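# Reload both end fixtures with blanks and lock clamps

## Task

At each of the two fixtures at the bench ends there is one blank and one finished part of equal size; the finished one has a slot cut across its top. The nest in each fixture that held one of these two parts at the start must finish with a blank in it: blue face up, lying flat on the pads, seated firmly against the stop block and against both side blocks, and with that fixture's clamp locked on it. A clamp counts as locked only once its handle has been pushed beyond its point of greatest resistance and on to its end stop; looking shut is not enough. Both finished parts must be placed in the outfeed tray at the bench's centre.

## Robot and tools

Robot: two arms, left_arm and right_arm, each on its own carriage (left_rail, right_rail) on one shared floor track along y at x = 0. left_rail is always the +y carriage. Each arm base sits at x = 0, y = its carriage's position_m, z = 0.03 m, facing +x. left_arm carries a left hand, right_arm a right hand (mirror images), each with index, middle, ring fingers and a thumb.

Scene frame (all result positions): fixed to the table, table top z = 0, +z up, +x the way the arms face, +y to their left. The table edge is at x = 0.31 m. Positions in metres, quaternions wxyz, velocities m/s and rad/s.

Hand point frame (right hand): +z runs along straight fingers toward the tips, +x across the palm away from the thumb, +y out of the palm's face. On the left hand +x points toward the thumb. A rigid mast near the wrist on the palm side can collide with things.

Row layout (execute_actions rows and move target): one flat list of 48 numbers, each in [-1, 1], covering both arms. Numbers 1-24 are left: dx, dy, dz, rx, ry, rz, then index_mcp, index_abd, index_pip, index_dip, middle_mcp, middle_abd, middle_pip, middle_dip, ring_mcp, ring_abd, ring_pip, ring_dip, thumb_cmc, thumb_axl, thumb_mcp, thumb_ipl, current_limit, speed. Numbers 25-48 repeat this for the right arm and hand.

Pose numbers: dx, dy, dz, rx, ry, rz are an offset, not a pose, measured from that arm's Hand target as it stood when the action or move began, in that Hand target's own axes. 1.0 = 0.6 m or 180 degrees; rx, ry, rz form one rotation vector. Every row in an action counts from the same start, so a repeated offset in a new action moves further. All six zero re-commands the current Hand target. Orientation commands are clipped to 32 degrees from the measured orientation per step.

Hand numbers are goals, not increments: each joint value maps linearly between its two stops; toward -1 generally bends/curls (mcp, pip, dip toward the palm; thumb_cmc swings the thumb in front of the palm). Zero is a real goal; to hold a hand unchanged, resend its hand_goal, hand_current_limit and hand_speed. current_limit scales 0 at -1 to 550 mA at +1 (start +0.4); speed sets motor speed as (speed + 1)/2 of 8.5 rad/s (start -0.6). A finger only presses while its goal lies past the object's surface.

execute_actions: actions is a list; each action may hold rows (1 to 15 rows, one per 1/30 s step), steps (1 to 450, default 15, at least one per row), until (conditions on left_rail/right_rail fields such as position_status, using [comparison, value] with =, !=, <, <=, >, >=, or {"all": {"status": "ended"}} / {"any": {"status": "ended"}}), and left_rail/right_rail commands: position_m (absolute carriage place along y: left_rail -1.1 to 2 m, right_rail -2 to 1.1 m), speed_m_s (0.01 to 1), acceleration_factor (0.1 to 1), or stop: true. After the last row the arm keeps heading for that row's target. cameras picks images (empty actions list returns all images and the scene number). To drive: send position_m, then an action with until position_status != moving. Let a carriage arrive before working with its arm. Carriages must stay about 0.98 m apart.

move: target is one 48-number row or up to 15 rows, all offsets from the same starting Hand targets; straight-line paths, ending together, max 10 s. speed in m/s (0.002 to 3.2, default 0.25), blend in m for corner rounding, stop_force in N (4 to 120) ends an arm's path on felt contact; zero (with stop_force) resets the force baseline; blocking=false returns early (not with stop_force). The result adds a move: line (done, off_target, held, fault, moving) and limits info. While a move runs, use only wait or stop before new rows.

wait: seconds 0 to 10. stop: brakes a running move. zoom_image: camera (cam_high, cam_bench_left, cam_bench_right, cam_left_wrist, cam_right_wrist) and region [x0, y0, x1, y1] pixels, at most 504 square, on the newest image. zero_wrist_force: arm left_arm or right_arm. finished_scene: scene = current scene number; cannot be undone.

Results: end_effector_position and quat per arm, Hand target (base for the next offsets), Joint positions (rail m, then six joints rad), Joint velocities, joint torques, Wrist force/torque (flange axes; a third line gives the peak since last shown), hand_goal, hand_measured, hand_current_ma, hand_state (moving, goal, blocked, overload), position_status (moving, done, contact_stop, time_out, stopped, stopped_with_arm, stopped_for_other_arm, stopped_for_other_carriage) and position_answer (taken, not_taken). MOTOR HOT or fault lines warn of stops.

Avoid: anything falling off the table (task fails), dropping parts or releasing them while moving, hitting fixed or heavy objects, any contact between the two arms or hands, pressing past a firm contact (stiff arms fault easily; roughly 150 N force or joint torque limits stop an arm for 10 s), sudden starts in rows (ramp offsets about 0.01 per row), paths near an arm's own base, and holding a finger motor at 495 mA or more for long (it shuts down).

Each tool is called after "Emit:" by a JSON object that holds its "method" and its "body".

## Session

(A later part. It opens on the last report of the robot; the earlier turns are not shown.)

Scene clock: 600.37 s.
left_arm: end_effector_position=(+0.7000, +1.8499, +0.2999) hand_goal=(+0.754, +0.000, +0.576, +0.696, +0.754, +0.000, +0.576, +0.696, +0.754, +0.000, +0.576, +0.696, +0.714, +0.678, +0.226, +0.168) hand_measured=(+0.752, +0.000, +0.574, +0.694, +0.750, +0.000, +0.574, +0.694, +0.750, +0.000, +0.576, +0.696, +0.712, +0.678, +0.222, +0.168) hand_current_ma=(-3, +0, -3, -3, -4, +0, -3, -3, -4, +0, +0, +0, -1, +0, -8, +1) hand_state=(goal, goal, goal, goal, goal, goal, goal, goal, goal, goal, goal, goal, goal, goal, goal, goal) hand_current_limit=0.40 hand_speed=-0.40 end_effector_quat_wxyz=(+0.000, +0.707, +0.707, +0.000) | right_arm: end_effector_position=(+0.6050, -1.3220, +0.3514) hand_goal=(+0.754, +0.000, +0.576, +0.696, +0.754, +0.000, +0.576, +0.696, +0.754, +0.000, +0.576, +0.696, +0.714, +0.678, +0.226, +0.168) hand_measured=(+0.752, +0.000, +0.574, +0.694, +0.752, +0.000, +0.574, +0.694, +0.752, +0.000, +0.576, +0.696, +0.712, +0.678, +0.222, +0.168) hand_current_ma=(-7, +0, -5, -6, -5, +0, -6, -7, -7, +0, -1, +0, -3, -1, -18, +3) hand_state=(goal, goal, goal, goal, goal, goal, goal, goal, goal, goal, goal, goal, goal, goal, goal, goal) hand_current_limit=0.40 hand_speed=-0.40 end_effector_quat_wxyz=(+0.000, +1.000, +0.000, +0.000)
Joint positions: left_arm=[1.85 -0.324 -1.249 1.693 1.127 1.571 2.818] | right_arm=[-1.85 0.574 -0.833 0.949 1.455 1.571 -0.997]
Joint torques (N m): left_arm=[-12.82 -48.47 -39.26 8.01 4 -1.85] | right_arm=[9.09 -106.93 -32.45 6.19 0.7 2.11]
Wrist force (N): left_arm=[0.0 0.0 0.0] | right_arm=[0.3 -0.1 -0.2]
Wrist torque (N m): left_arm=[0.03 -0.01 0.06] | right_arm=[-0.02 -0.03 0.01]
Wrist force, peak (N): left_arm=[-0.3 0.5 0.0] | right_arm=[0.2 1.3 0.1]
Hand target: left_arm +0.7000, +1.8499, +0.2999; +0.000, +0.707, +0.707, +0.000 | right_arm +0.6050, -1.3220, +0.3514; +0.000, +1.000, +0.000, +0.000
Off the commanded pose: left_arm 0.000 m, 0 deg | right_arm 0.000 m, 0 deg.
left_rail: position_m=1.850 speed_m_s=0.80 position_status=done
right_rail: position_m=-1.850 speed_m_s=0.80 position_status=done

Emit:
{"method": "execute_actions", "body": {"actions": [{"right_rail":{"position_m":-1.95,"speed_m_s":0.8,"acceleration_factor":0.7},"steps":100,"until":{"all":{"status":"ended"}}}]}}

Emit:
{"method": "move", "body": {"target": [0.0967,-0.0983,0.133,0,0,0,0.754,0,-0.88,-0.74,0.754,0,-0.88,-0.74,0.754,0,-0.88,-0.74,0.714,0.678,0.226,0.168,0.4,-0.4,0.023,0.955,0.085,0,0,-0.5,0.754,0,0.576,0.696,0.754,0,0.576,0.696,0.754,0,0.576,0.696,0.714,0.678,0.226,0.168,0.4,-0.4], "speed": 0.3, "cameras": ["cam_left_wrist", "cam_right_wrist"]}}

Emit:
{"method": "zoom_image", "body": {"camera": "cam_right_wrist", "region": [200, 0, 420, 165]}}

Emit:
{"method": "zoom_image", "body": {"camera": "cam_left_wrist", "region": [260, 0, 400, 140]}}

Scene clock: 676.97 s.
left_arm: end_effector_position=(+0.7000, +1.8499, +0.2999) hand_goal=(+0.754, +0.000, +0.576, +0.696, +0.754, +0.000, +0.576, +0.696, +0.754, +0.000, +0.576, +0.696, +0.714, +0.678, +0.226, +0.168) hand_measured=(+0.752, +0.000, +0.574, +0.694, +0.750, +0.000, +0.574, +0.694, +0.750, +0.000, +0.576, +0.696, +0.712, +0.678, +0.222, +0.168) hand_current_ma=(-3, +0, -3, -3, -4, +0, -3, -3, -4, +0, +0, +0, -1, +0, -8, +1) hand_state=(goal, goal, goal, goal, goal, goal, goal, goal, goal, goal, goal, goal, goal, goal, goal, goal) hand_current_limit=0.40 hand_speed=-0.40 end_effector_quat_wxyz=(+0.000, +0.707, +0.707, +0.000) | right_arm: end_effector_position=(+0.6049, -1.4220, +0.3514) hand_goal=(+0.754, +0.000, +0.576, +0.696, +0.754, +0.000, +0.576, +0.696, +0.754, +0.000, +0.576, +0.696, +0.714, +0.678, +0.226, +0.168) hand_measured=(+0.752, +0.000, +0.574, +0.694, +0.752, +0.000, +0.574, +0.694, +0.752, +0.000, +0.576, +0.696, +0.712, +0.678, +0.222, +0.168) hand_current_ma=(-7, +0, -5, -6, -5, +0, -6, -7, -7, +0, -1, +0, -3, -1, -18, +3) hand_state=(goal, goal, goal, goal, goal, goal, goal, goal, goal, goal, goal, goal, goal, goal, goal, goal) hand_current_limit=0.40 hand_speed=-0.40 end_effector_quat_wxyz=(+0.000, +1.000, +0.000, +0.000)
Joint positions: left_arm=[1.85 -0.324 -1.249 1.693 1.127 1.571 2.818] | right_arm=[-1.95 0.574 -0.833 0.949 1.455 1.571 -0.997]
Joint torques (N m): left_arm=[-13.95 -50.61 -38.38 8.34 3.4 -1.54] | right_arm=[-2.14 -107.68 -25.54 3.8 -1.77 1.89]
Wrist force (N): left_arm=[0.0 0.2 -0.4] | right_arm=[0.3 -0.1 0.4]
Wrist torque (N m): left_arm=[0.10 -0.01 0.04] | right_arm=[-0.07 -0.04 0.01]
Wrist force, peak (N): left_arm=[-0.2 0.5 0.3] | right_arm=[0.6 -1.0 -0.1]
Hand target: left_arm +0.7000, +1.8499, +0.2999; +0.000, +0.707, +0.707, +0.000 | right_arm +0.6050, -1.4220, +0.3514; +0.000, +1.000, +0.000, +0.000
Off the commanded pose: left_arm 0.000 m, 0 deg | right_arm 0.000 m, 0 deg.
left_rail: position_m=1.850 speed_m_s=0.80 position_status=done
right_rail: position_m=-1.950 speed_m_s=0.80 position_status=done

Scene clock: 680.30 s.
left_arm: end_effector_position=(+0.6410, +1.9079, +0.2201) hand_goal=(+0.754, +0.000, -0.880, -0.740, +0.754, +0.000, -0.880, -0.740, +0.754, +0.000, -0.880, -0.740, +0.714, +0.678, +0.226, +0.168) hand_measured=(+0.752, +0.000, -0.872, -0.738, +0.752, +0.000, -0.874, -0.738, +0.752, +0.000, -0.874, -0.738, +0.712, +0.678, +0.222, +0.168) hand_current_ma=(-1, +0, +11, +3, -2, +0, +8, +3, -2, +0, +9, +3, -1, +0, -8, +1) hand_state=(goal, goal, goal, goal, goal, goal, goal, goal, goal, goal, goal, goal, goal, goal, goal, goal) hand_current_limit=0.40 hand_speed=-0.40 end_effector_quat_wxyz=(+0.000, +0.707, +0.707, +0.000) | right_arm: end_effector_position=(+0.6187, -1.9950, +0.3004) hand_goal=(+0.754, +0.000, +0.576, +0.696, +0.754, +0.000, +0.576, +0.696, +0.754, +0.000, +0.576, +0.696, +0.714, +0.678, +0.226, +0.168) hand_measured=(+0.752, +0.000, +0.574, +0.694, +0.752, +0.000, +0.574, +0.694, +0.752, +0.000, +0.576, +0.696, +0.712, +0.678, +0.222, +0.168) hand_current_ma=(-7, +0, -5, -6, -5, +0, -6, -7, -7, +0, -1, +0, -3, -1, -18, +3) hand_state=(goal, goal, goal, goal, goal, goal, goal, goal, goal, goal, goal, goal, goal, goal, goal, goal) hand_current_limit=0.40 hand_speed=-0.40 end_effector_quat_wxyz=(+0.000, +0.707, +0.707, +0.000)
Joint positions: left_arm=[1.85 -0.255 -1.27 1.883 0.957 1.571 2.887] | right_arm=[-1.95 -0.374 -1.376 1.858 1.089 1.571 -3.515]
Joint torques (N m): left_arm=[16.68 -78.56 -21.69 -0.05 1.9 1.88] | right_arm=[-12.81 -40.68 -41.75 1.53 -3.72 -3.13]
Wrist force (N): left_arm=[-0.3 0.2 0.1] | right_arm=[0.6 0.1 0.0]
Wrist torque (N m): left_arm=[0.07 0.03 -0.15] | right_arm=[0.01 -0.06 0.33]
Wrist force, peak (N): left_arm=[-0.1 0.6 -0.4] | right_arm=[-1.9 0.0 0.2]
Hand target: left_arm +0.6410, +1.9079, +0.2201; +0.000, +0.707, +0.707, +0.000 | right_arm +0.6187, -1.9951, +0.3005; +0.000, +0.707, +0.707, +0.000
Off the commanded pose: left_arm 0.000 m, 0 deg | right_arm 0.000 m, 0 deg.
left_rail: position_m=1.850 speed_m_s=0.80 position_status=done
right_rail: position_m=-1.950 speed_m_s=0.80 position_status=done
move: done
camera_calibration:
cam_left_wrist: T_world_to_cam=[[-0.642836, -0.765795, -0.0178548, 1.8535], [-0.517679, 0.417142, 0.746994, -0.67821], [-0.564597, 0.489438, -0.664591, -0.306422], [0, 0, 0, 1]] pos_world=[0.667398, 1.85229, 0.336067]
cam_right_wrist: T_world_to_cam=[[0.662232, -0.749237, -0.00958736, -1.86966], [-0.524059, -0.472272, 0.708747, -0.868721], [-0.535547, -0.464331, -0.705398, -0.256347], [0, 0, 0, 1]] pos_world=[0.645603, -1.93012, 0.416951]
Images, in order (width x height): cam_left_wrist 672x504, cam_right_wrist 672x504.

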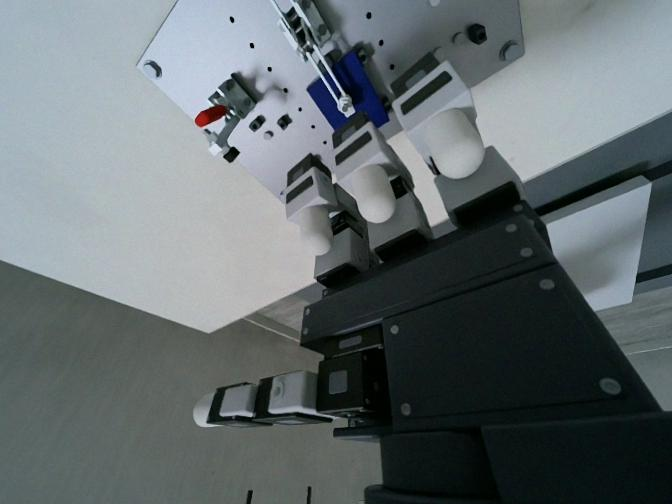

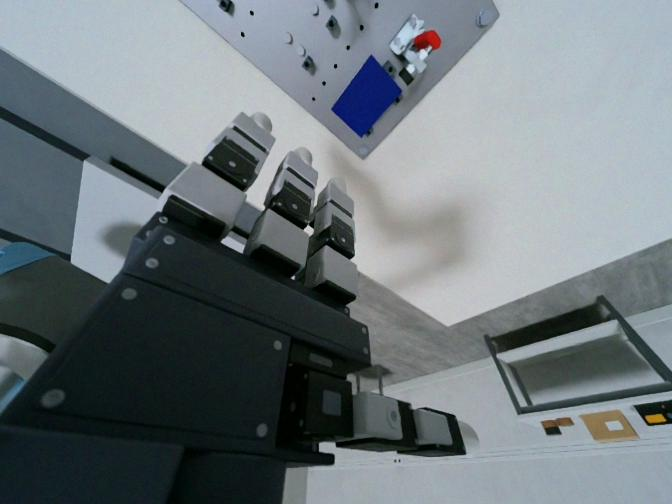

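Scaled by 2.291 from the camera's 672x504 image, which has a finer 960x720 frame.

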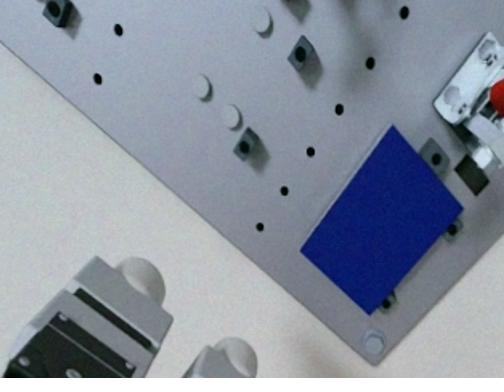

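Scaled by 3.600 from the camera's 672x504 image, which has a finer 960x720 frame.

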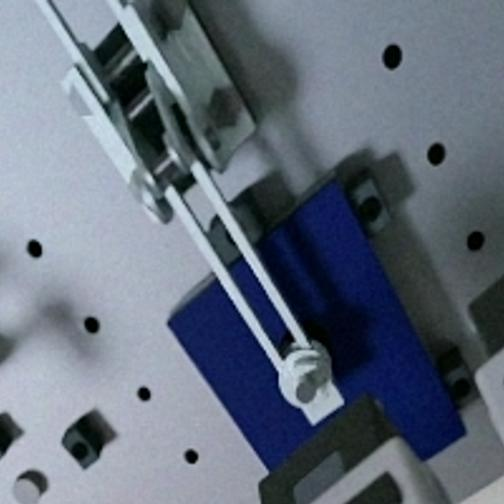

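Emit:
{"method": "zoom_image", "body": {"camera": "cam_right_wrist", "region": [325, 35, 435, 165]}}

Emit:
{"method": "zoom_image", "body": {"camera": "cam_right_wrist", "region": [270, 0, 380, 110]}}

Scaled by 3.877 from the camera's 672x504 image, which has a finer 960x720 frame.

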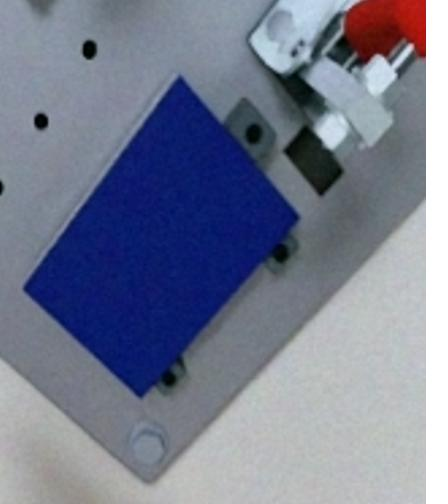

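Scaled by 4.582 from the camera's 672x504 image, which has a finer 960x720 frame.

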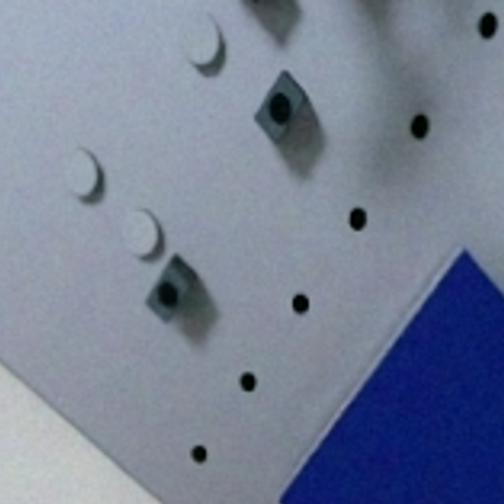

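Emit:
{"method": "zoom_image", "body": {"camera": "cam_left_wrist", "region": [300, 30, 380, 110]}}

Scaled by 6.300 from the camera's 672x504 image, which has a finer 960x720 frame.

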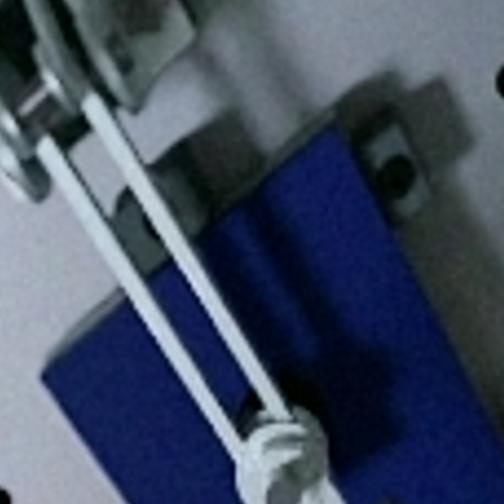

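Emit:
{"method": "move", "body": {"target": [[-0.0087,0.265,0.033,0,0,0,0.754,0,-0.88,-0.74,0.754,0,-0.88,-0.74,0.754,0,-0.88,-0.74,0.714,0.678,0.226,0.168,0.7,-0.4,-0.0767,-0.0295,0,0,0,0.5,0.754,0,0.576,0.696,0.754,0,0.576,0.696,-0.98,0,0.576,0.696,0.714,0.678,0.226,0.168,0.4,-0.4],[-0.0087,0.265,0.158,0,0,0,0.754,0,-0.88,-0.74,0.754,0,-0.88,-0.74,0.754,0,-0.88,-0.74,0.714,0.678,0.226,0.168,0.7,-0.4,-0.0767,-0.0295,0.1,0,0,0.5,0.754,0,0.576,0.696,0.754,0,0.576,0.696,-0.98,0,0.576,0.696,0.714,0.678,0.226,0.168,0.4,-0.4]], "speed": [0.25, 0.1], "cameras": ["cam_left_wrist", "cam_right_wrist", "cam_bench_left"]}}

Emit:
{"method": "zoom_image", "body": {"camera": "cam_bench_left", "region": [290, 300, 400, 390]}}

Scene clock: 888.70 s.
left_arm: end_effector_position=(+0.8000, +1.9027, +0.1254) hand_goal=(+0.754, +0.000, -0.880, -0.740, +0.754, +0.000, -0.880, -0.740, +0.754, +0.000, -0.880, -0.740, +0.714, +0.678, +0.226, +0.168) hand_measured=(+0.752, +0.000, -0.872, -0.738, +0.752, +0.000, -0.874, -0.738, +0.752, +0.000, -0.874, -0.738, +0.712, +0.678, +0.222, +0.168) hand_current_ma=(-1, +0, +10, +3, -1, +0, +8, +3, -1, +0, +8, +3, -1, +0, -8, +1) hand_state=(goal, goal, goal, goal, goal, goal, goal, goal, goal, goal, goal, goal, goal, goal, goal, goal) hand_current_limit=0.70 hand_speed=-0.40 end_effector_quat_wxyz=(+0.000, +0.707, +0.707, +0.000) | right_arm: end_effector_position=(+0.6010, -2.0411, +0.2405) hand_goal=(+0.754, +0.000, +0.576, +0.696, +0.754, +0.000, +0.576, +0.696, -0.980, +0.000, +0.576, +0.696, +0.714, +0.678, +0.226, +0.168) hand_measured=(+0.752, +0.000, +0.574, +0.694, +0.752, +0.000, +0.574, +0.694, -0.960, +0.000, +0.576, +0.696, +0.712, +0.678, +0.222, +0.168) hand_current_ma=(-7, +0, -5, -6, -5, +0, -6, -7, +75, +0, +0, +0, -3, -1, -18, +3) hand_state=(goal, goal, goal, goal, goal, goal, goal, goal, blocked, goal, goal, goal, goal, goal, goal, goal) hand_current_limit=0.40 hand_speed=-0.40 end_effector_quat_wxyz=(+0.000, +1.000, +0.000, +0.000)
Joint positions: left_arm=[1.85 -0.204 -0.955 1.59 0.936 1.571 2.938] | right_arm=[-1.95 -0.293 -1.19 1.727 1.034 1.571 -1.863]
Joint torques (N m): left_arm=[4.32 -69.21 -22.62 0.11 4.31 0.42] | right_arm=[-9.66 -53.49 -18.09 1.34 4.24 2.19]
Wrist force (N): left_arm=[-0.2 0.2 0.1] | right_arm=[0.2 0.3 -0.1]
Wrist torque (N m): left_arm=[0.06 0.02 -0.16] | right_arm=[0.10 0.00 -0.01]
Wrist force, peak (N): left_arm=[0.0 0.3 -1.2] | right_arm=[1.0 0.0 0.5]
Hand target: left_arm +0.8000, +1.9027, +0.1253; +0.000, +0.707, +0.707, +0.000 | right_arm +0.6010, -2.0411, +0.2405; +0.000, +1.000, +0.000, +0.000
Off the commanded pose: left_arm 0.000 m, 0 deg | right_arm 0.000 m, 0 deg.
left_rail: position_m=1.850 speed_m_s=0.80 position_status=done
right_rail: position_m=-1.950 speed_m_s=0.80 position_status=done
move: done
camera_calibration:
cam_left_wrist: T_world_to_cam=[[-0.642836, -0.765795, -0.0178548, 1.95004], [-0.517679, 0.417142, 0.746994, -0.52299], [-0.564597, 0.489438, -0.664591, -0.277043], [0, 0, 0, 1]] pos_world=[0.826398, 1.84709, 0.241367]
cam_right_wrist: T_world_to_cam=[[-0.749235, -0.662231, -0.00989305, -0.867063], [-0.472487, 0.523975, 0.708665, 1.14517], [-0.464116, 0.535631, -0.705476, 1.66862], [0, 0, 0, 1]] pos_world=[0.665879, -2.068, 0.357051]
Images, in order (width x height): cam_bench_left 672x504, cam_left_wrist 672x504, cam_right_wrist 672x504.

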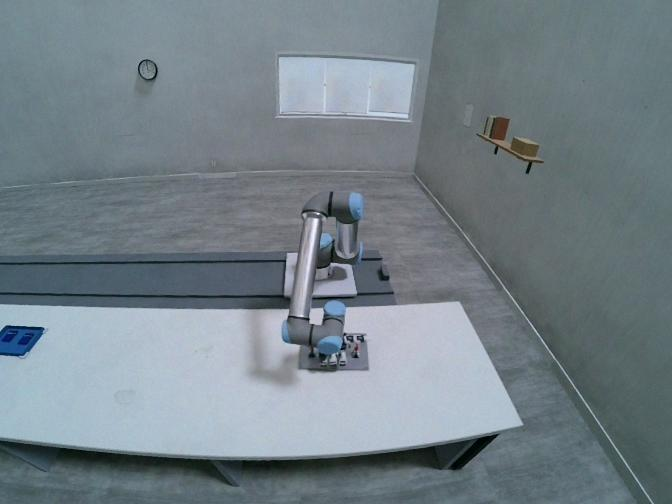

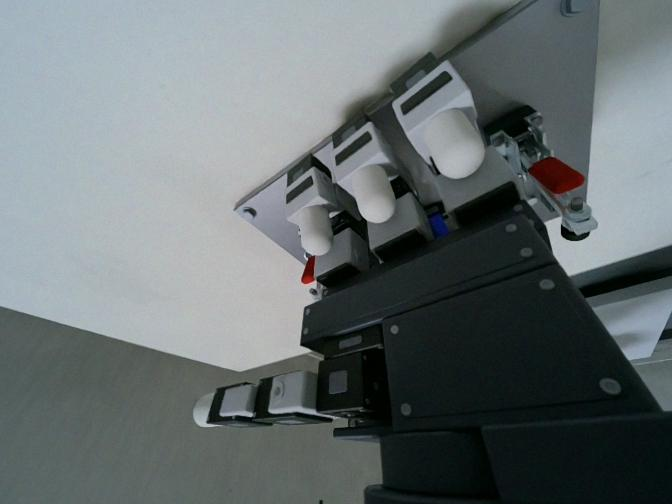

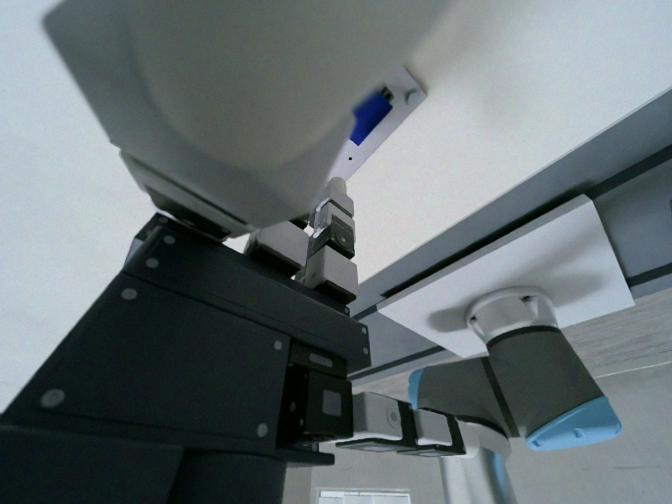

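Scaled by 4.582 from the camera's 672x504 image, which has a finer 960x720 frame.

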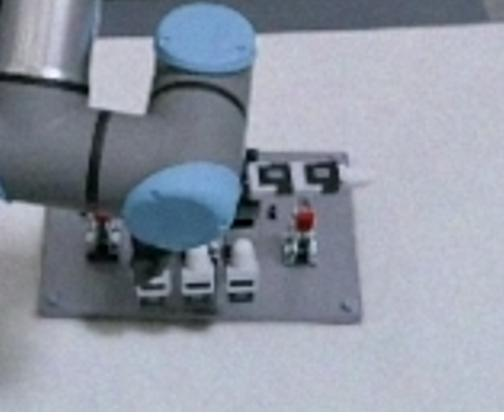

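Emit:
{"method": "move", "body": {"target": [0,0,0.05,0,0,0,0.754,0,-0.88,-0.74,0.754,0,-0.88,-0.74,0.754,0,-0.88,-0.74,0.714,0.678,0.226,0.168,0.7,-0.4,0,0,0,0,0,0,0.754,0,0.576,0.696,0.754,0,0.576,0.696,-0.98,0,0.576,0.696,0.714,0.678,0.226,0.168,0.4,-0.4], "speed": 0.01, "stop_force": 10}}

Scene clock: 905.33 s.
left_arm: end_effector_position=(+0.8000, +1.9027, +0.1024) hand_goal=(+0.754, +0.000, -0.880, -0.740, +0.754, +0.000, -0.880, -0.740, +0.754, +0.000, -0.880, -0.740, +0.714, +0.678, +0.226, +0.168) hand_measured=(+0.752, +0.000, -0.872, -0.738, +0.754, +0.008, -0.870, -0.738, +0.752, +0.000, -0.874, -0.738, +0.712, +0.678, +0.222, +0.168) hand_current_ma=(-1, +0, +10, +3, -1, +9, +16, +3, -1, +0, +8, +3, -1, +0, -8, +1) hand_state=(goal, goal, goal, goal, goal, goal, goal, goal, goal, goal, goal, goal, goal, goal, goal, goal) hand_current_limit=0.70 hand_speed=-0.40 end_effector_quat_wxyz=(+0.000, +0.707, +0.707, +0.000) | right_arm: end_effector_position=(+0.6010, -2.0411, +0.2405) hand_goal=(+0.754, +0.000, +0.576, +0.696, +0.754, +0.000, +0.576, +0.696, -0.980, +0.000, +0.576, +0.696, +0.714, +0.678, +0.226, +0.168) hand_measured=(+0.752, +0.000, +0.574, +0.694, +0.752, +0.000, +0.574, +0.694, -0.960, +0.000, +0.576, +0.696, +0.712, +0.678, +0.222, +0.168) hand_current_ma=(-7, +0, -5, -6, -5, +0, -6, -7, +75, +0, +0, +0, -3, -1, -18, +3) hand_state=(goal, goal, goal, goal, goal, goal, goal, goal, blocked, goal, goal, goal, goal, goal, goal, goal) hand_current_limit=0.40 hand_speed=-0.40 end_effector_quat_wxyz=(+0.000, +1.000, +0.000, +0.000)
Joint positions: left_arm=[1.85 -0.204 -0.932 1.6 0.903 1.571 2.938] | right_arm=[-1.95 -0.293 -1.19 1.727 1.033 1.571 -1.863]
Joint torques (N m): left_arm=[5.3 -95.65 -28.03 7.49 -3.62 1.98] | right_arm=[4.11 -55.8 -16.82 1.3 4.42 -1.03]
Wrist force (N): left_arm=[-3.7 1.5 -10.1] | right_arm=[0.7 0.2 0.1]
Wrist torque (N m): left_arm=[0.88 -0.31 -0.45] | right_arm=[0.06 -0.08 0.03]
Wrist force, peak (N): left_arm=[-5.2 1.4 -18.2] | right_arm=[1.0 0.2 0.4]
Hand target: left_arm +0.8000, +1.9027, +0.1024; +0.000, +0.707, +0.707, +0.000 (not the last commanded pose) | right_arm +0.6010, -2.0411, +0.2405; +0.000, +1.000, +0.000, +0.000
Off the commanded pose: left_arm 0.007 m, 0 deg | right_arm 0.000 m, 0 deg.
left_rail: position_m=1.850 speed_m_s=0.80 position_status=done
right_rail: position_m=-1.950 speed_m_s=0.80 position_status=done
move: contact (left_arm)

Emit:
{"method": "move", "body": {"target": [0,0,0.03,0,0,0,0.754,0,-0.88,-0.74,0.754,0,-0.88,-0.74,0.754,0,-0.88,-0.74,0.714,0.678,0.226,0.168,0.7,-0.4,0,0,0,0,0,0,0.754,0,0.576,0.696,0.754,0,0.576,0.696,-0.98,0,0.576,0.696,0.714,0.678,0.226,0.168,0.4,-0.4], "speed": 0.005, "stop_force": 40, "zero": false}}

Scene clock: 918.97 s.
left_arm: end_effector_position=(+0.8001, +1.9027, +0.1014) hand_goal=(+0.754, +0.000, -0.880, -0.740, +0.754, +0.000, -0.880, -0.740, +0.754, +0.000, -0.880, -0.740, +0.714, +0.678, +0.226, +0.168) hand_measured=(+0.752, +0.000, -0.872, -0.738, +0.756, +0.016, -0.860, -0.738, +0.752, +0.000, -0.874, -0.738, +0.712, +0.678, +0.222, +0.168) hand_current_ma=(-1, +0, +10, +3, +1, +24, +40, +3, -1, +0, +8, +3, -1, +0, -8, +1) hand_state=(goal, goal, goal, goal, goal, goal, goal, goal, goal, goal, goal, goal, goal, goal, goal, goal) hand_current_limit=0.70 hand_speed=-0.40 end_effector_quat_wxyz=(+0.000, +0.707, +0.707, +0.000) | right_arm: end_effector_position=(+0.6010, -2.0411, +0.2405) hand_goal=(+0.754, +0.000, +0.576, +0.696, +0.754, +0.000, +0.576, +0.696, -0.980, +0.000, +0.576, +0.696, +0.714, +0.678, +0.226, +0.168) hand_measured=(+0.752, +0.000, +0.574, +0.694, +0.752, +0.000, +0.574, +0.694, -0.960, +0.000, +0.576, +0.696, +0.712, +0.678, +0.222, +0.168) hand_current_ma=(-7, +0, -5, -6, -5, +0, -6, -7, +75, +0, +0, +0, -3, -1, -18, +3) hand_state=(goal, goal, goal, goal, goal, goal, goal, goal, blocked, goal, goal, goal, goal, goal, goal, goal) hand_current_limit=0.40 hand_speed=-0.40 end_effector_quat_wxyz=(+0.000, +1.000, +0.000, +0.000)
Joint positions: left_arm=[1.85 -0.204 -0.931 1.6 0.902 1.571 2.938] | right_arm=[-1.95 -0.293 -1.19 1.727 1.033 1.571 -1.863]
Joint torques (N m): left_arm=[1.91 -72.82 -15.02 4.54 -4.26 1.19] | right_arm=[3.92 -53.7 -17.41 1.23 4.15 -1.16]
Wrist force (N): left_arm=[-11.1 3.7 -41.2] | right_arm=[0.5 -0.1 0.0]
Wrist torque (N m): left_arm=[3.35 -1.06 -1.05] | right_arm=[0.05 -0.04 0.02]
Wrist force, peak (N): left_arm=[-11.3 3.9 -46.7] | right_arm=[0.9 0.3 0.2]
Hand target: left_arm +0.8001, +1.9027, +0.1014; +0.000, +0.707, +0.707, +0.000 (not the last commanded pose) | right_arm +0.6010, -2.0411, +0.2405; +0.000, +1.000, +0.000, +0.000
Off the commanded pose: left_arm 0.017 m, 0 deg | right_arm 0.000 m, 0 deg.
left_rail: position_m=1.850 speed_m_s=0.80 position_status=done
right_rail: position_m=-1.950 speed_m_s=0.80 position_status=done
move: contact (left_arm)

Emit:
{"method": "move", "body": {"target": [[0,0,-0.0133,0,0,0,0.754,0,-0.88,-0.74,0.754,0,-0.88,-0.74,0.754,0,-0.88,-0.74,0.714,0.678,0.226,0.168,0.7,-0.4,0,0,0,0,0,0,0.754,0,0.576,0.696,0.754,0,0.576,0.696,-0.98,0,0.576,0.696,0.714,0.678,0.226,0.168,0.4,-0.4],[0.0075,0,-0.0133,0,0,0,0.754,0,-0.88,-0.74,0.754,0,-0.88,-0.74,0.754,0,-0.88,-0.74,0.714,0.678,0.226,0.168,0.7,-0.4,0,0,0,0,0,0,0.754,0,0.576,0.696,0.754,0,0.576,0.696,-0.98,0,0.576,0.696,0.714,0.678,0.226,0.168,0.4,-0.4]], "speed": 0.03}}

Emit:
{"method": "move", "body": {"target": [0,0,0.05,0,0,0,0.754,0,-0.88,-0.74,0.754,0,-0.88,-0.74,0.754,0,-0.88,-0.74,0.714,0.678,0.226,0.168,0.7,-0.4,0,0,0,0,0,0,0.754,0,0.576,0.696,0.754,0,0.576,0.696,-0.98,0,0.576,0.696,0.714,0.678,0.226,0.168,0.4,-0.4], "speed": 0.006, "stop_force": 60}}

Scene clock: 945.70 s.
left_arm: end_effector_position=(+0.8001, +1.9071, +0.1095) hand_goal=(+0.754, +0.000, -0.880, -0.740, +0.754, +0.000, -0.880, -0.740, +0.754, +0.000, -0.880, -0.740, +0.714, +0.678, +0.226, +0.168) hand_measured=(+0.752, +0.000, -0.872, -0.738, +0.752, +0.002, -0.874, -0.738, +0.752, +0.000, -0.874, -0.738, +0.712, +0.678, +0.222, +0.168) hand_current_ma=(-1, +0, +10, +3, -2, +3, +8, +3, -1, +0, +8, +3, -1, +0, -8, +1) hand_state=(goal, goal, goal, goal, goal, goal, goal, goal, goal, goal, goal, goal, goal, goal, goal, goal) hand_current_limit=0.70 hand_speed=-0.40 end_effector_quat_wxyz=(+0.000, +0.707, +0.707, +0.000) | right_arm: end_effector_position=(+0.6010, -2.0411, +0.2405) hand_goal=(+0.754, +0.000, +0.576, +0.696, +0.754, +0.000, +0.576, +0.696, -0.980, +0.000, +0.576, +0.696, +0.714, +0.678, +0.226, +0.168) hand_measured=(+0.752, +0.000, +0.574, +0.694, +0.752, +0.000, +0.574, +0.694, -0.960, +0.000, +0.576, +0.696, +0.712, +0.678, +0.222, +0.168) hand_current_ma=(-7, +0, -5, -6, -5, +0, -6, -7, +75, +0, +0, +0, -3, -1, -18, +3) hand_state=(goal, goal, goal, goal, goal, goal, goal, goal, blocked, goal, goal, goal, goal, goal, goal, goal) hand_current_limit=0.40 hand_speed=-0.40 end_effector_quat_wxyz=(+0.000, +1.000, +0.000, +0.000)
Joint positions: left_arm=[1.85 -0.198 -0.939 1.597 0.913 1.571 2.944] | right_arm=[-1.95 -0.293 -1.19 1.727 1.033 1.571 -1.863]
Joint torques (N m): left_arm=[14.67 -75.69 -34.68 8.21 -1.9 2] | right_arm=[5.3 -55.38 -17.53 1.39 4.19 -1.08]
Wrist force (N): left_arm=[-0.4 0.3 0.4] | right_arm=[0.4 0.0 -0.3]
Wrist torque (N m): left_arm=[0.04 0.04 -0.17] | right_arm=[0.06 -0.02 0.00]
Wrist force, peak (N): left_arm=[-11.1 3.6 -41.3] | right_arm=[0.7 0.9 -0.3]
Hand target: left_arm +0.8001, +1.9072, +0.1094; +0.000, +0.707, +0.707, +0.000 | right_arm +0.6010, -2.0411, +0.2405; +0.000, +1.000, +0.000, +0.000
Off the commanded pose: left_arm 0.000 m, 0 deg | right_arm 0.000 m, 0 deg.
left_rail: position_m=1.850 speed_m_s=0.80 position_status=done
right_rail: position_m=-1.950 speed_m_s=0.80 position_status=done
move: done

Scene clock: 948.33 s.
left_arm: end_effector_position=(+0.8002, +1.9071, +0.1011) hand_goal=(+0.754, +0.000, -0.880, -0.740, +0.754, +0.000, -0.880, -0.740, +0.754, +0.000, -0.880, -0.740, +0.714, +0.678, +0.226, +0.168) hand_measured=(+0.752, +0.000, -0.872, -0.738, +0.756, +0.012, -0.858, -0.738, +0.752, +0.000, -0.874, -0.738, +0.712, +0.678, +0.222, +0.168) hand_current_ma=(-1, +0, +10, +3, +2, +16, +45, +3, -1, +0, +8, +3, -1, +0, -8, +1) hand_state=(goal, goal, goal, goal, goal, goal, blocked, goal, goal, goal, goal, goal, goal, goal, goal, goal) hand_current_limit=0.70 hand_speed=-0.40 end_effector_quat_wxyz=(+0.000, +0.707, +0.707, +0.000) | right_arm: end_effector_position=(+0.6010, -2.0411, +0.2405) hand_goal=(+0.754, +0.000, +0.576, +0.696, +0.754, +0.000, +0.576, +0.696, -0.980, +0.000, +0.576, +0.696, +0.714, +0.678, +0.226, +0.168) hand_measured=(+0.752, +0.000, +0.574, +0.694, +0.752, +0.000, +0.574, +0.694, -0.960, +0.000, +0.576, +0.696, +0.712, +0.678, +0.222, +0.168) hand_current_ma=(-7, +0, -5, -6, -5, +0, -6, -7, +75, +0, +0, +0, -3, -1, -18, +3) hand_state=(goal, goal, goal, goal, goal, goal, goal, goal, blocked, goal, goal, goal, goal, goal, goal, goal) hand_current_limit=0.40 hand_speed=-0.40 end_effector_quat_wxyz=(+0.000, +1.000, +0.000, +0.000)
Joint positions: left_arm=[1.85 -0.198 -0.931 1.6 0.901 1.571 2.944] | right_arm=[-1.95 -0.293 -1.19 1.727 1.033 1.571 -1.863]
Joint torques (N m): left_arm=[18.01 -59.42 -9.43 2.71 2.11 1.79] | right_arm=[4.76 -56.44 -17.57 1.15 3.89 -0.96]
Wrist force (N): left_arm=[-7.3 6.8 -61.5] | right_arm=[0.4 -0.1 -0.1]
Wrist torque (N m): left_arm=[4.98 -1.41 -0.79] | right_arm=[0.04 -0.03 0.01]
Wrist force, peak (N): left_arm=[-7.6 7.6 -69.0] | right_arm=[0.8 0.8 0.2]
Hand target: left_arm +0.8002, +1.9071, +0.1011; +0.000, +0.707, +0.707, +0.000 (not the last commanded pose) | right_arm +0.6010, -2.0411, +0.2405; +0.000, +1.000, +0.000, +0.000
Off the commanded pose: left_arm 0.022 m, 0 deg | right_arm 0.000 m, 0 deg.
left_rail: position_m=1.850 speed_m_s=0.80 position_status=done
right_rail: position_m=-1.950 speed_m_s=0.80 position_status=done
move: contact (left_arm)

Emit:
{"method": "move", "body": {"target": [[0,0,-0.1,0,0,0,0.754,0,-0.88,-0.74,0.754,0,-0.88,-0.74,0.754,0,-0.88,-0.74,0.714,0.678,0.226,0.168,0.7,-0.4,0,0,0,0,0,0,0.754,0,0.576,0.696,0.754,0,0.576,0.696,-0.98,0,0.576,0.696,0.714,0.678,0.226,0.168,0.4,-0.4],[0.0,-0.05,-0.33,0,0,0,0.754,0,-0.88,-0.74,0.754,0,-0.88,-0.74,0.754,0,-0.88,-0.74,0.714,0.678,0.226,0.168,0.7,-0.4,0,0,0.135,0,0,0,0.754,0,0.576,0.696,0.754,0,0.576,0.696,-0.98,0,0.576,0.696,0.714,0.678,0.226,0.168,0.4,-0.4]], "speed": [0.1, 0.2], "blend": [0.02, 0], "cameras": ["cam_bench_left", "cam_bench_right", "cam_right_wrist", "cam_left_wrist"]}}

Emit:
{"method": "zoom_image", "body": {"camera": "cam_bench_right", "region": [250, 260, 410, 380]}}

Emit:
{"method": "zoom_image", "body": {"camera": "cam_left_wrist", "region": [260, 0, 460, 150]}}

Scene clock: 985.10 s.
left_arm: end_effector_position=(+0.7701, +1.9072, +0.2990) hand_goal=(+0.754, +0.000, -0.880, -0.740, +0.754, +0.000, -0.880, -0.740, +0.754, +0.000, -0.880, -0.740, +0.714, +0.678, +0.226, +0.168) hand_measured=(+0.752, +0.000, -0.874, -0.738, +0.752, +0.002, -0.874, -0.738, +0.752, +0.000, -0.874, -0.738, +0.712, +0.678, +0.222, +0.168) hand_current_ma=(-1, +0, +10, +3, -2, +3, +8, +3, -1, +0, +8, +3, -1, +0, -8, +1) hand_state=(goal, goal, goal, goal, goal, goal, goal, goal, goal, goal, goal, goal, goal, goal, goal, goal) hand_current_limit=0.70 hand_speed=-0.40 end_effector_quat_wxyz=(+0.000, +0.707, +0.707, +0.000) | right_arm: end_effector_position=(+0.6011, -2.0411, +0.1595) hand_goal=(+0.754, +0.000, +0.576, +0.696, +0.754, +0.000, +0.576, +0.696, -0.980, +0.000, +0.576, +0.696, +0.714, +0.678, +0.226, +0.168) hand_measured=(+0.752, +0.000, +0.574, +0.694, +0.752, +0.000, +0.574, +0.694, -0.960, +0.000, +0.576, +0.696, +0.712, +0.678, +0.222, +0.168) hand_current_ma=(-7, +0, -5, -6, -5, +0, -6, -7, +75, +0, +0, +0, -3, -1, -18, +3) hand_state=(goal, goal, goal, goal, goal, goal, goal, goal, blocked, goal, goal, goal, goal, goal, goal, goal) hand_current_limit=0.40 hand_speed=-0.40 end_effector_quat_wxyz=(+0.000, +1.000, +0.000, +0.000)
Joint positions: left_arm=[1.85 -0.206 -1.139 1.537 1.172 1.571 2.935] | right_arm=[-1.95 -0.293 -1.114 1.783 0.902 1.571 -1.863]
Joint torques (N m): left_arm=[-10.7 -95.21 -40.49 7.62 -1.35 -1.62] | right_arm=[2.13 -57.8 -15.3 1.13 0.52 -0.64]
Wrist force (N): left_arm=[-0.2 0.4 0.1] | right_arm=[0.5 -0.2 -0.1]
Wrist torque (N m): left_arm=[0.09 0.01 0.02] | right_arm=[0.03 -0.05 0.01]
Wrist force, peak (N): left_arm=[-7.3 6.5 -61.4] | right_arm=[0.5 0.1 1.2]
Hand target: left_arm +0.7701, +1.9072, +0.2991; +0.000, +0.707, +0.707, +0.000 | right_arm +0.6011, -2.0411, +0.1595; +0.000, +1.000, +0.000, +0.000
Off the commanded pose: left_arm 0.000 m, 0 deg | right_arm 0.000 m, 0 deg.
left_rail: position_m=1.850 speed_m_s=0.80 position_status=done
right_rail: position_m=-1.950 speed_m_s=0.80 position_status=done
move: done
camera_calibration:
cam_left_wrist: T_world_to_cam=[[-0.642849, -0.765778, -0.018118, 1.93745], [-0.518011, 0.417189, 0.746738, -0.669739], [-0.564277, 0.489426, -0.664871, -0.180869], [0, 0, 0, 1]] pos_world=[0.796498, 1.85159, 0.414968]
cam_right_wrist: T_world_to_cam=[[-0.749235, -0.662231, -0.00989305, -0.867865], [-0.472487, 0.523975, 0.708665, 1.20257], [-0.464116, 0.535631, -0.705476, 1.61148], [0, 0, 0, 1]] pos_world=[0.665879, -2.068, 0.276051]
Images, in order (width x height): cam_bench_left 672x504, cam_bench_right 672x504, cam_left_wrist 672x504, cam_right_wrist 672x504.

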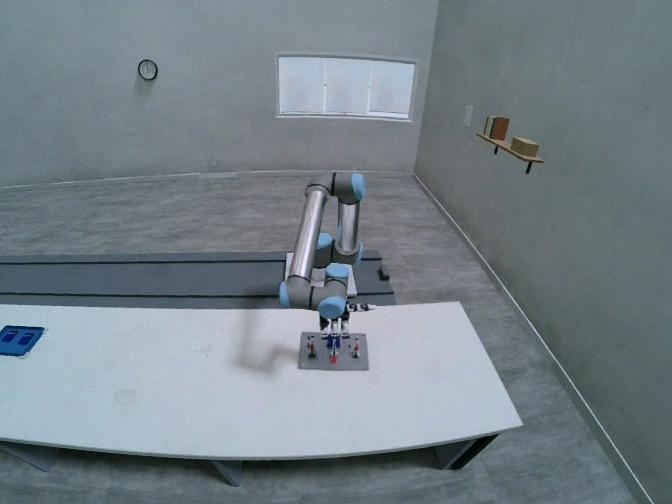

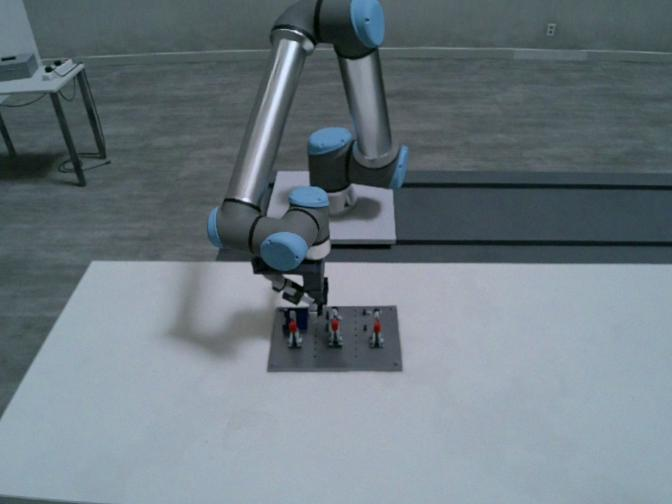

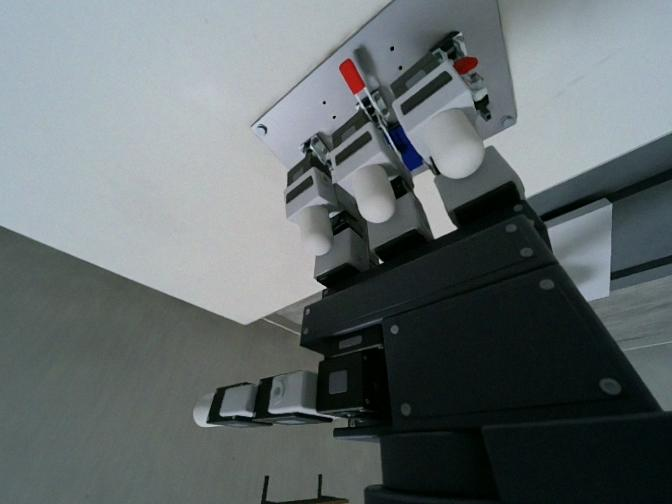

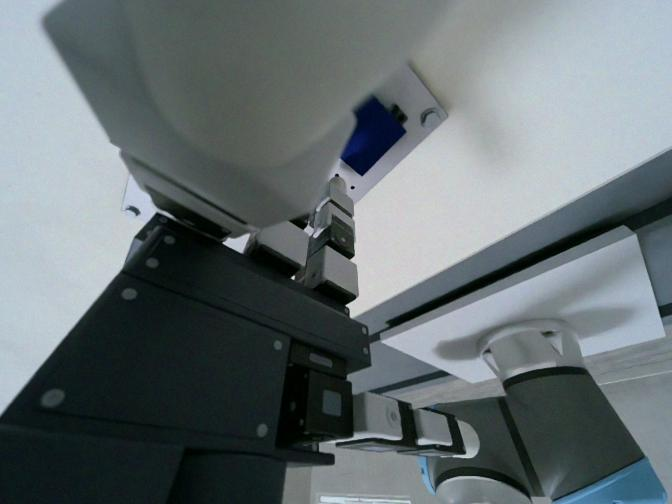

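Scaled by 3.150 from the camera's 672x504 image, which has a finer 960x720 frame.

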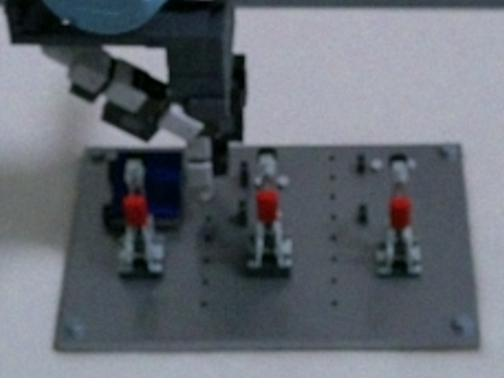

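Scaled by 2.520 from the camera's 672x504 image, which has a finer 960x720 frame.

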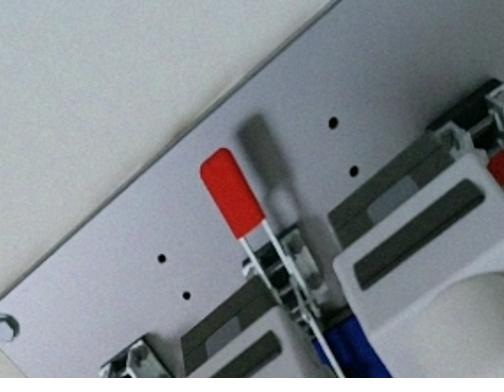

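Emit:
{"method": "move", "body": {"target": [0,0,0,0,0,0,0.754,0,-0.88,-0.74,0.754,0,-0.88,-0.74,0.754,0,-0.88,-0.74,0.714,0.678,0.226,0.168,0.7,-0.4,0,0,0.035,0,0,0,0.754,0,0.576,0.696,0.754,0,0.576,0.696,-0.98,0,0.576,0.696,0.714,0.678,0.226,0.168,0.4,-0.4], "speed": 0.02, "stop_force": 6}}

Emit:
{"method": "move", "body": {"target": [0,0,0,0,0,0,0.754,0,-0.88,-0.74,0.754,0,-0.88,-0.74,0.754,0,-0.88,-0.74,0.714,0.678,0.226,0.168,0.7,-0.4,0,0.04,0,0,0,0,0.754,0,0.576,0.696,0.754,0,0.576,0.696,-0.98,0,0.576,0.696,0.714,0.678,0.226,0.168,0.4,-0.4], "speed": 0.01, "stop_force": 6}}

Scene clock: 1007.77 s.
left_arm: end_effector_position=(+0.7701, +1.9072, +0.2991) hand_goal=(+0.754, +0.000, -0.880, -0.740, +0.754, +0.000, -0.880, -0.740, +0.754, +0.000, -0.880, -0.740, +0.714, +0.678, +0.226, +0.168) hand_measured=(+0.752, +0.000, -0.874, -0.738, +0.752, +0.002, -0.874, -0.738, +0.752, +0.000, -0.874, -0.738, +0.712, +0.678, +0.222, +0.168) hand_current_ma=(-1, +0, +10, +3, -2, +3, +8, +3, -1, +0, +8, +3, -1, +0, -8, +1) hand_state=(goal, goal, goal, goal, goal, goal, goal, goal, goal, goal, goal, goal, goal, goal, goal, goal) hand_current_limit=0.70 hand_speed=-0.40 end_effector_quat_wxyz=(+0.000, +0.707, +0.707, +0.000) | right_arm: end_effector_position=(+0.6011, -2.0411, +0.1385) hand_goal=(+0.754, +0.000, +0.576, +0.696, +0.754, +0.000, +0.576, +0.696, -0.980, +0.000, +0.576, +0.696, +0.714, +0.678, +0.226, +0.168) hand_measured=(+0.752, +0.000, +0.574, +0.694, +0.752, +0.000, +0.574, +0.694, -0.960, +0.000, +0.576, +0.696, +0.712, +0.678, +0.222, +0.168) hand_current_ma=(-7, +0, -5, -6, -5, +0, -6, -7, +75, +0, +0, +0, -3, -1, -18, +3) hand_state=(goal, goal, goal, goal, goal, goal, goal, goal, blocked, goal, goal, goal, goal, goal, goal, goal) hand_current_limit=0.40 hand_speed=-0.40 end_effector_quat_wxyz=(+0.000, +1.000, +0.000, +0.000)
Joint positions: left_arm=[1.85 -0.206 -1.139 1.537 1.172 1.571 2.935] | right_arm=[-1.95 -0.293 -1.091 1.794 0.868 1.571 -1.863]
Joint torques (N m): left_arm=[-14.16 -95.44 -41.57 7.91 -3.61 -1.85] | right_arm=[4.35 -60.02 -14.59 1.55 0.39 1.73]
Wrist force (N): left_arm=[-0.1 0.4 -0.1] | right_arm=[0.3 0.3 -0.2]
Wrist torque (N m): left_arm=[0.11 -0.01 0.03] | right_arm=[0.10 -0.03 0.01]
Wrist force, peak (N): left_arm=[-0.6 0.5 -0.2] | right_arm=[0.9 0.2 0.4]
Hand target: left_arm +0.7701, +1.9072, +0.2991; +0.000, +0.707, +0.707, +0.000 | right_arm +0.6011, -2.0411, +0.1385; +0.000, +1.000, +0.000, +0.000
Off the commanded pose: left_arm 0.000 m, 0 deg | right_arm 0.000 m, 0 deg.
left_rail: position_m=1.850 speed_m_s=0.80 position_status=done
right_rail: position_m=-1.950 speed_m_s=0.80 position_status=done
move: done

Scene clock: 1010.97 s.
left_arm: end_effector_position=(+0.7701, +1.9072, +0.2991) hand_goal=(+0.754, +0.000, -0.880, -0.740, +0.754, +0.000, -0.880, -0.740, +0.754, +0.000, -0.880, -0.740, +0.714, +0.678, +0.226, +0.168) hand_measured=(+0.752, +0.000, -0.874, -0.738, +0.752, +0.002, -0.874, -0.738, +0.752, +0.000, -0.874, -0.738, +0.712, +0.678, +0.222, +0.168) hand_current_ma=(-1, +0, +10, +3, -2, +3, +8, +3, -1, +0, +8, +3, -1, +0, -8, +1) hand_state=(goal, goal, goal, goal, goal, goal, goal, goal, goal, goal, goal, goal, goal, goal, goal, goal) hand_current_limit=0.70 hand_speed=-0.40 end_effector_quat_wxyz=(+0.000, +0.707, +0.707, +0.000) | right_arm: end_effector_position=(+0.6011, -2.0651, +0.1385) hand_goal=(+0.754, +0.000, +0.576, +0.696, +0.754, +0.000, +0.576, +0.696, -0.980, +0.000, +0.576, +0.696, +0.714, +0.678, +0.226, +0.168) hand_measured=(+0.810, +0.000, +0.600, +0.704, +0.810, +0.000, +0.608, +0.710, -0.960, +0.000, +0.576, +0.696, +0.712, +0.678, +0.222, +0.168) hand_current_ma=(+232, +0, +83, +27, +237, +0, +119, +46, +75, +0, +0, +0, -3, -1, -18, +3) hand_state=(blocked, goal, blocked, goal, blocked, goal, blocked, goal, blocked, goal, goal, goal, goal, goal, goal, goal) hand_current_limit=0.40 hand_speed=-0.40 end_effector_quat_wxyz=(+0.000, +1.000, +0.000, +0.000)
Joint positions: left_arm=[1.85 -0.206 -1.139 1.537 1.172 1.571 2.935] | right_arm=[-1.95 -0.331 -1.091 1.792 0.869 1.571 -1.902]
Joint torques (N m): left_arm=[-12.35 -94.92 -38.83 8.08 -3.29 -1.88] | right_arm=[-14 -56.04 -36.23 6.52 0.74 -3.47]
Wrist force (N): left_arm=[0.0 0.1 0.2] | right_arm=[0.7 -5.9 -5.2]
Wrist torque (N m): left_arm=[0.04 -0.01 0.04] | right_arm=[1.11 -0.07 0.32]
Wrist force, peak (N): left_arm=[-0.4 0.6 -0.1] | right_arm=[0.3 -6.3 -4.9]
Hand target: left_arm +0.7701, +1.9072, +0.2991; +0.000, +0.707, +0.707, +0.000 | right_arm +0.6011, -2.0651, +0.1385; +0.000, +1.000, +0.000, +0.000
Off the commanded pose: left_arm 0.000 m, 0 deg | right_arm 0.000 m, 0 deg.
left_rail: position_m=1.850 speed_m_s=0.80 position_status=done
right_rail: position_m=-1.950 speed_m_s=0.80 position_status=done
move: contact (right_arm)

Emit:
{"method": "move", "body": {"target": [[0,0,0,0,0,0,0.754,0,-0.88,-0.74,0.754,0,-0.88,-0.74,0.754,0,-0.88,-0.74,0.714,0.678,0.226,0.168,0.7,-0.4,0,-0.025,0,0,0,0,0.754,0,0.576,0.696,0.754,0,0.576,0.696,-0.98,0,0.576,0.696,0.714,0.678,0.226,0.168,0.4,-0.4],[0,0,0,0,0,0,0.754,0,-0.88,-0.74,0.754,0,-0.88,-0.74,0.754,0,-0.88,-0.74,0.714,0.678,0.226,0.168,0.7,-0.4,0,-0.025,-0.2025,0,0,0,0.754,0,0.576,0.696,0.754,0,0.576,0.696,-0.98,0,0.576,0.696,0.714,0.678,0.226,0.168,0.4,-0.4]], "speed": [0.03, 0.15], "blend": [0.003, 0]}}

Emit:
{"method": "move", "body": {"target": [0,0,0,0,0,0,0.754,0,-0.88,-0.74,0.754,0,-0.88,-0.74,0.754,0,-0.88,-0.74,0.714,0.678,0.226,0.168,0.7,-0.4,0.0333,-0.0917,0,0,0,-0.5,0.754,0,0.576,0.696,0.754,0,-0.88,-0.74,0.754,0,-0.88,-0.74,0.714,0.678,0.226,0.168,0.4,-0.4], "speed": 0.5, "cameras": ["cam_right_wrist"]}}

Emit:
{"method": "zoom_image", "body": {"camera": "cam_right_wrist", "region": [280, 0, 440, 140]}}

Scene clock: 1043.13 s.
left_arm: end_effector_position=(+0.7701, +1.9072, +0.2991) hand_goal=(+0.754, +0.000, -0.880, -0.740, +0.754, +0.000, -0.880, -0.740, +0.754, +0.000, -0.880, -0.740, +0.714, +0.678, +0.226, +0.168) hand_measured=(+0.752, +0.000, -0.874, -0.738, +0.752, +0.002, -0.874, -0.738, +0.752, +0.000, -0.874, -0.738, +0.712, +0.678, +0.222, +0.168) hand_current_ma=(-1, +0, +10, +3, -2, +3, +8, +3, -1, +0, +8, +3, -1, +0, -8, +1) hand_state=(goal, goal, goal, goal, goal, goal, goal, goal, goal, goal, goal, goal, goal, goal, goal, goal) hand_current_limit=0.70 hand_speed=-0.40 end_effector_quat_wxyz=(+0.000, +0.707, +0.707, +0.000) | right_arm: end_effector_position=(+0.6010, -2.0501, +0.2599) hand_goal=(+0.754, +0.000, +0.576, +0.696, +0.754, +0.000, +0.576, +0.696, -0.980, +0.000, +0.576, +0.696, +0.714, +0.678, +0.226, +0.168) hand_measured=(+0.756, +0.002, +0.578, +0.698, +0.756, +0.002, +0.578, +0.698, -0.960, +0.000, +0.576, +0.696, +0.712, +0.678, +0.222, +0.168) hand_current_ma=(+4, +2, +5, +6, +3, +2, +5, +8, +73, +0, +0, +0, -3, -1, -18, +3) hand_state=(goal, goal, goal, goal, goal, goal, goal, goal, blocked, goal, goal, goal, goal, goal, goal, goal) hand_current_limit=0.40 hand_speed=-0.40 end_effector_quat_wxyz=(+0.000, +1.000, +0.000, +0.000)
Joint positions: left_arm=[1.85 -0.206 -1.139 1.537 1.172 1.571 2.935] | right_arm=[-1.95 -0.307 -1.206 1.711 1.065 1.571 -1.878]
Joint torques (N m): left_arm=[-14.25 -93.16 -38.49 7.75 -3.73 -1.39] | right_arm=[5.59 -77.66 -41.09 8.22 2.66 2.61]
Wrist force (N): left_arm=[-0.2 0.4 -0.1] | right_arm=[0.5 -0.1 0.3]
Wrist torque (N m): left_arm=[0.10 0.00 0.02] | right_arm=[0.01 -0.05 0.01]
Wrist force, peak (N): left_arm=[-0.6 0.5 -0.1] | right_arm=[0.3 -5.8 -5.6]
Hand target: left_arm +0.7701, +1.9072, +0.2991; +0.000, +0.707, +0.707, +0.000 | right_arm +0.6010, -2.0501, +0.2600; +0.000, +1.000, +0.000, +0.000
Off the commanded pose: left_arm 0.000 m, 0 deg | right_arm 0.000 m, 0 deg.
left_rail: position_m=1.850 speed_m_s=0.80 position_status=done
right_rail: position_m=-1.950 speed_m_s=0.80 position_status=done
move: done

Scene clock: 1045.47 s.
left_arm: end_effector_position=(+0.7701, +1.9072, +0.2991) hand_goal=(+0.754, +0.000, -0.880, -0.740, +0.754, +0.000, -0.880, -0.740, +0.754, +0.000, -0.880, -0.740, +0.714, +0.678, +0.226, +0.168) hand_measured=(+0.752, +0.000, -0.874, -0.738, +0.752, +0.002, -0.874, -0.738, +0.752, +0.000, -0.874, -0.738, +0.712, +0.678, +0.222, +0.168) hand_current_ma=(-1, +0, +10, +3, -2, +3, +8, +3, -1, +0, +8, +3, -1, +0, -8, +1) hand_state=(goal, goal, goal, goal, goal, goal, goal, goal, goal, goal, goal, goal, goal, goal, goal, goal) hand_current_limit=0.70 hand_speed=-0.40 end_effector_quat_wxyz=(+0.000, +0.707, +0.707, +0.000) | right_arm: end_effector_position=(+0.6210, -1.9951, +0.2600) hand_goal=(+0.754, +0.000, +0.576, +0.696, +0.754, +0.000, -0.880, -0.740, +0.754, +0.000, -0.880, -0.740, +0.714, +0.678, +0.226, +0.168) hand_measured=(+0.756, +0.002, +0.578, +0.698, +0.756, +0.002, -0.874, -0.738, +0.752, +0.000, -0.874, -0.738, +0.712, +0.678, +0.222, +0.168) hand_current_ma=(+3, +2, +5, +6, +3, +2, +17, +7, -4, +0, +17, +7, -3, -1, -18, +3) hand_state=(goal, goal, goal, goal, goal, goal, goal, goal, goal, goal, goal, goal, goal, goal, goal, goal) hand_current_limit=0.40 hand_speed=-0.40 end_effector_quat_wxyz=(+0.000, +0.707, +0.707, +0.000)
Joint positions: left_arm=[1.85 -0.206 -1.139 1.537 1.172 1.571 2.935] | right_arm=[-1.95 -0.372 -1.339 1.892 1.017 1.571 -3.514]
Joint torques (N m): left_arm=[-12.47 -91.43 -40.22 7.92 -3.72 -1.81] | right_arm=[-12.21 -57.68 -17.18 5.33 -3.56 -3.36]
Wrist force (N): left_arm=[-0.1 0.3 -0.2] | right_arm=[0.1 0.0 0.1]
Wrist torque (N m): left_arm=[0.09 -0.01 0.04] | right_arm=[0.01 0.00 0.30]
Wrist force, peak (N): left_arm=[-0.7 0.2 0.2] | right_arm=[0.5 1.0 -0.3]
Hand target: left_arm +0.7701, +1.9072, +0.2991; +0.000, +0.707, +0.707, +0.000 | right_arm +0.6210, -1.9950, +0.2600; +0.000, +0.707, +0.707, +0.000
Off the commanded pose: left_arm 0.000 m, 0 deg | right_arm 0.000 m, 0 deg.
left_rail: position_m=1.850 speed_m_s=0.80 position_status=done
right_rail: position_m=-1.950 speed_m_s=0.80 position_status=done
move: done
camera_calibration:
cam_right_wrist: T_world_to_cam=[[0.662195, -0.749272, -0.00944087, -1.87174], [-0.524218, -0.472225, 0.708661, -0.838633], [-0.535438, -0.464323, -0.705486, -0.283752], [0, 0, 0, 1]] pos_world=[0.647903, -1.93022, 0.376452]
Images, in order (width x height): cam_right_wrist 672x504.

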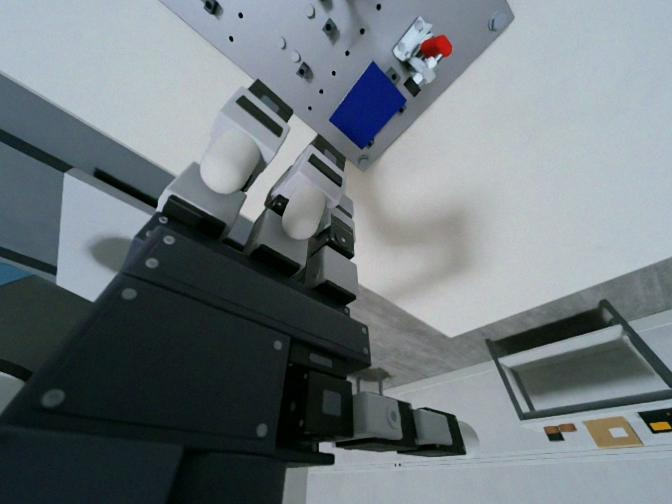

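Scaled by 3.150 from the camera's 672x504 image, which has a finer 960x720 frame.

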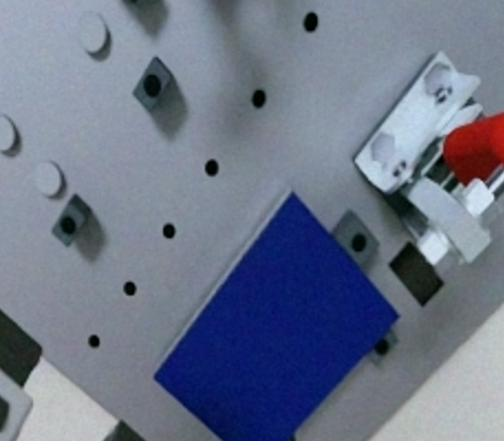

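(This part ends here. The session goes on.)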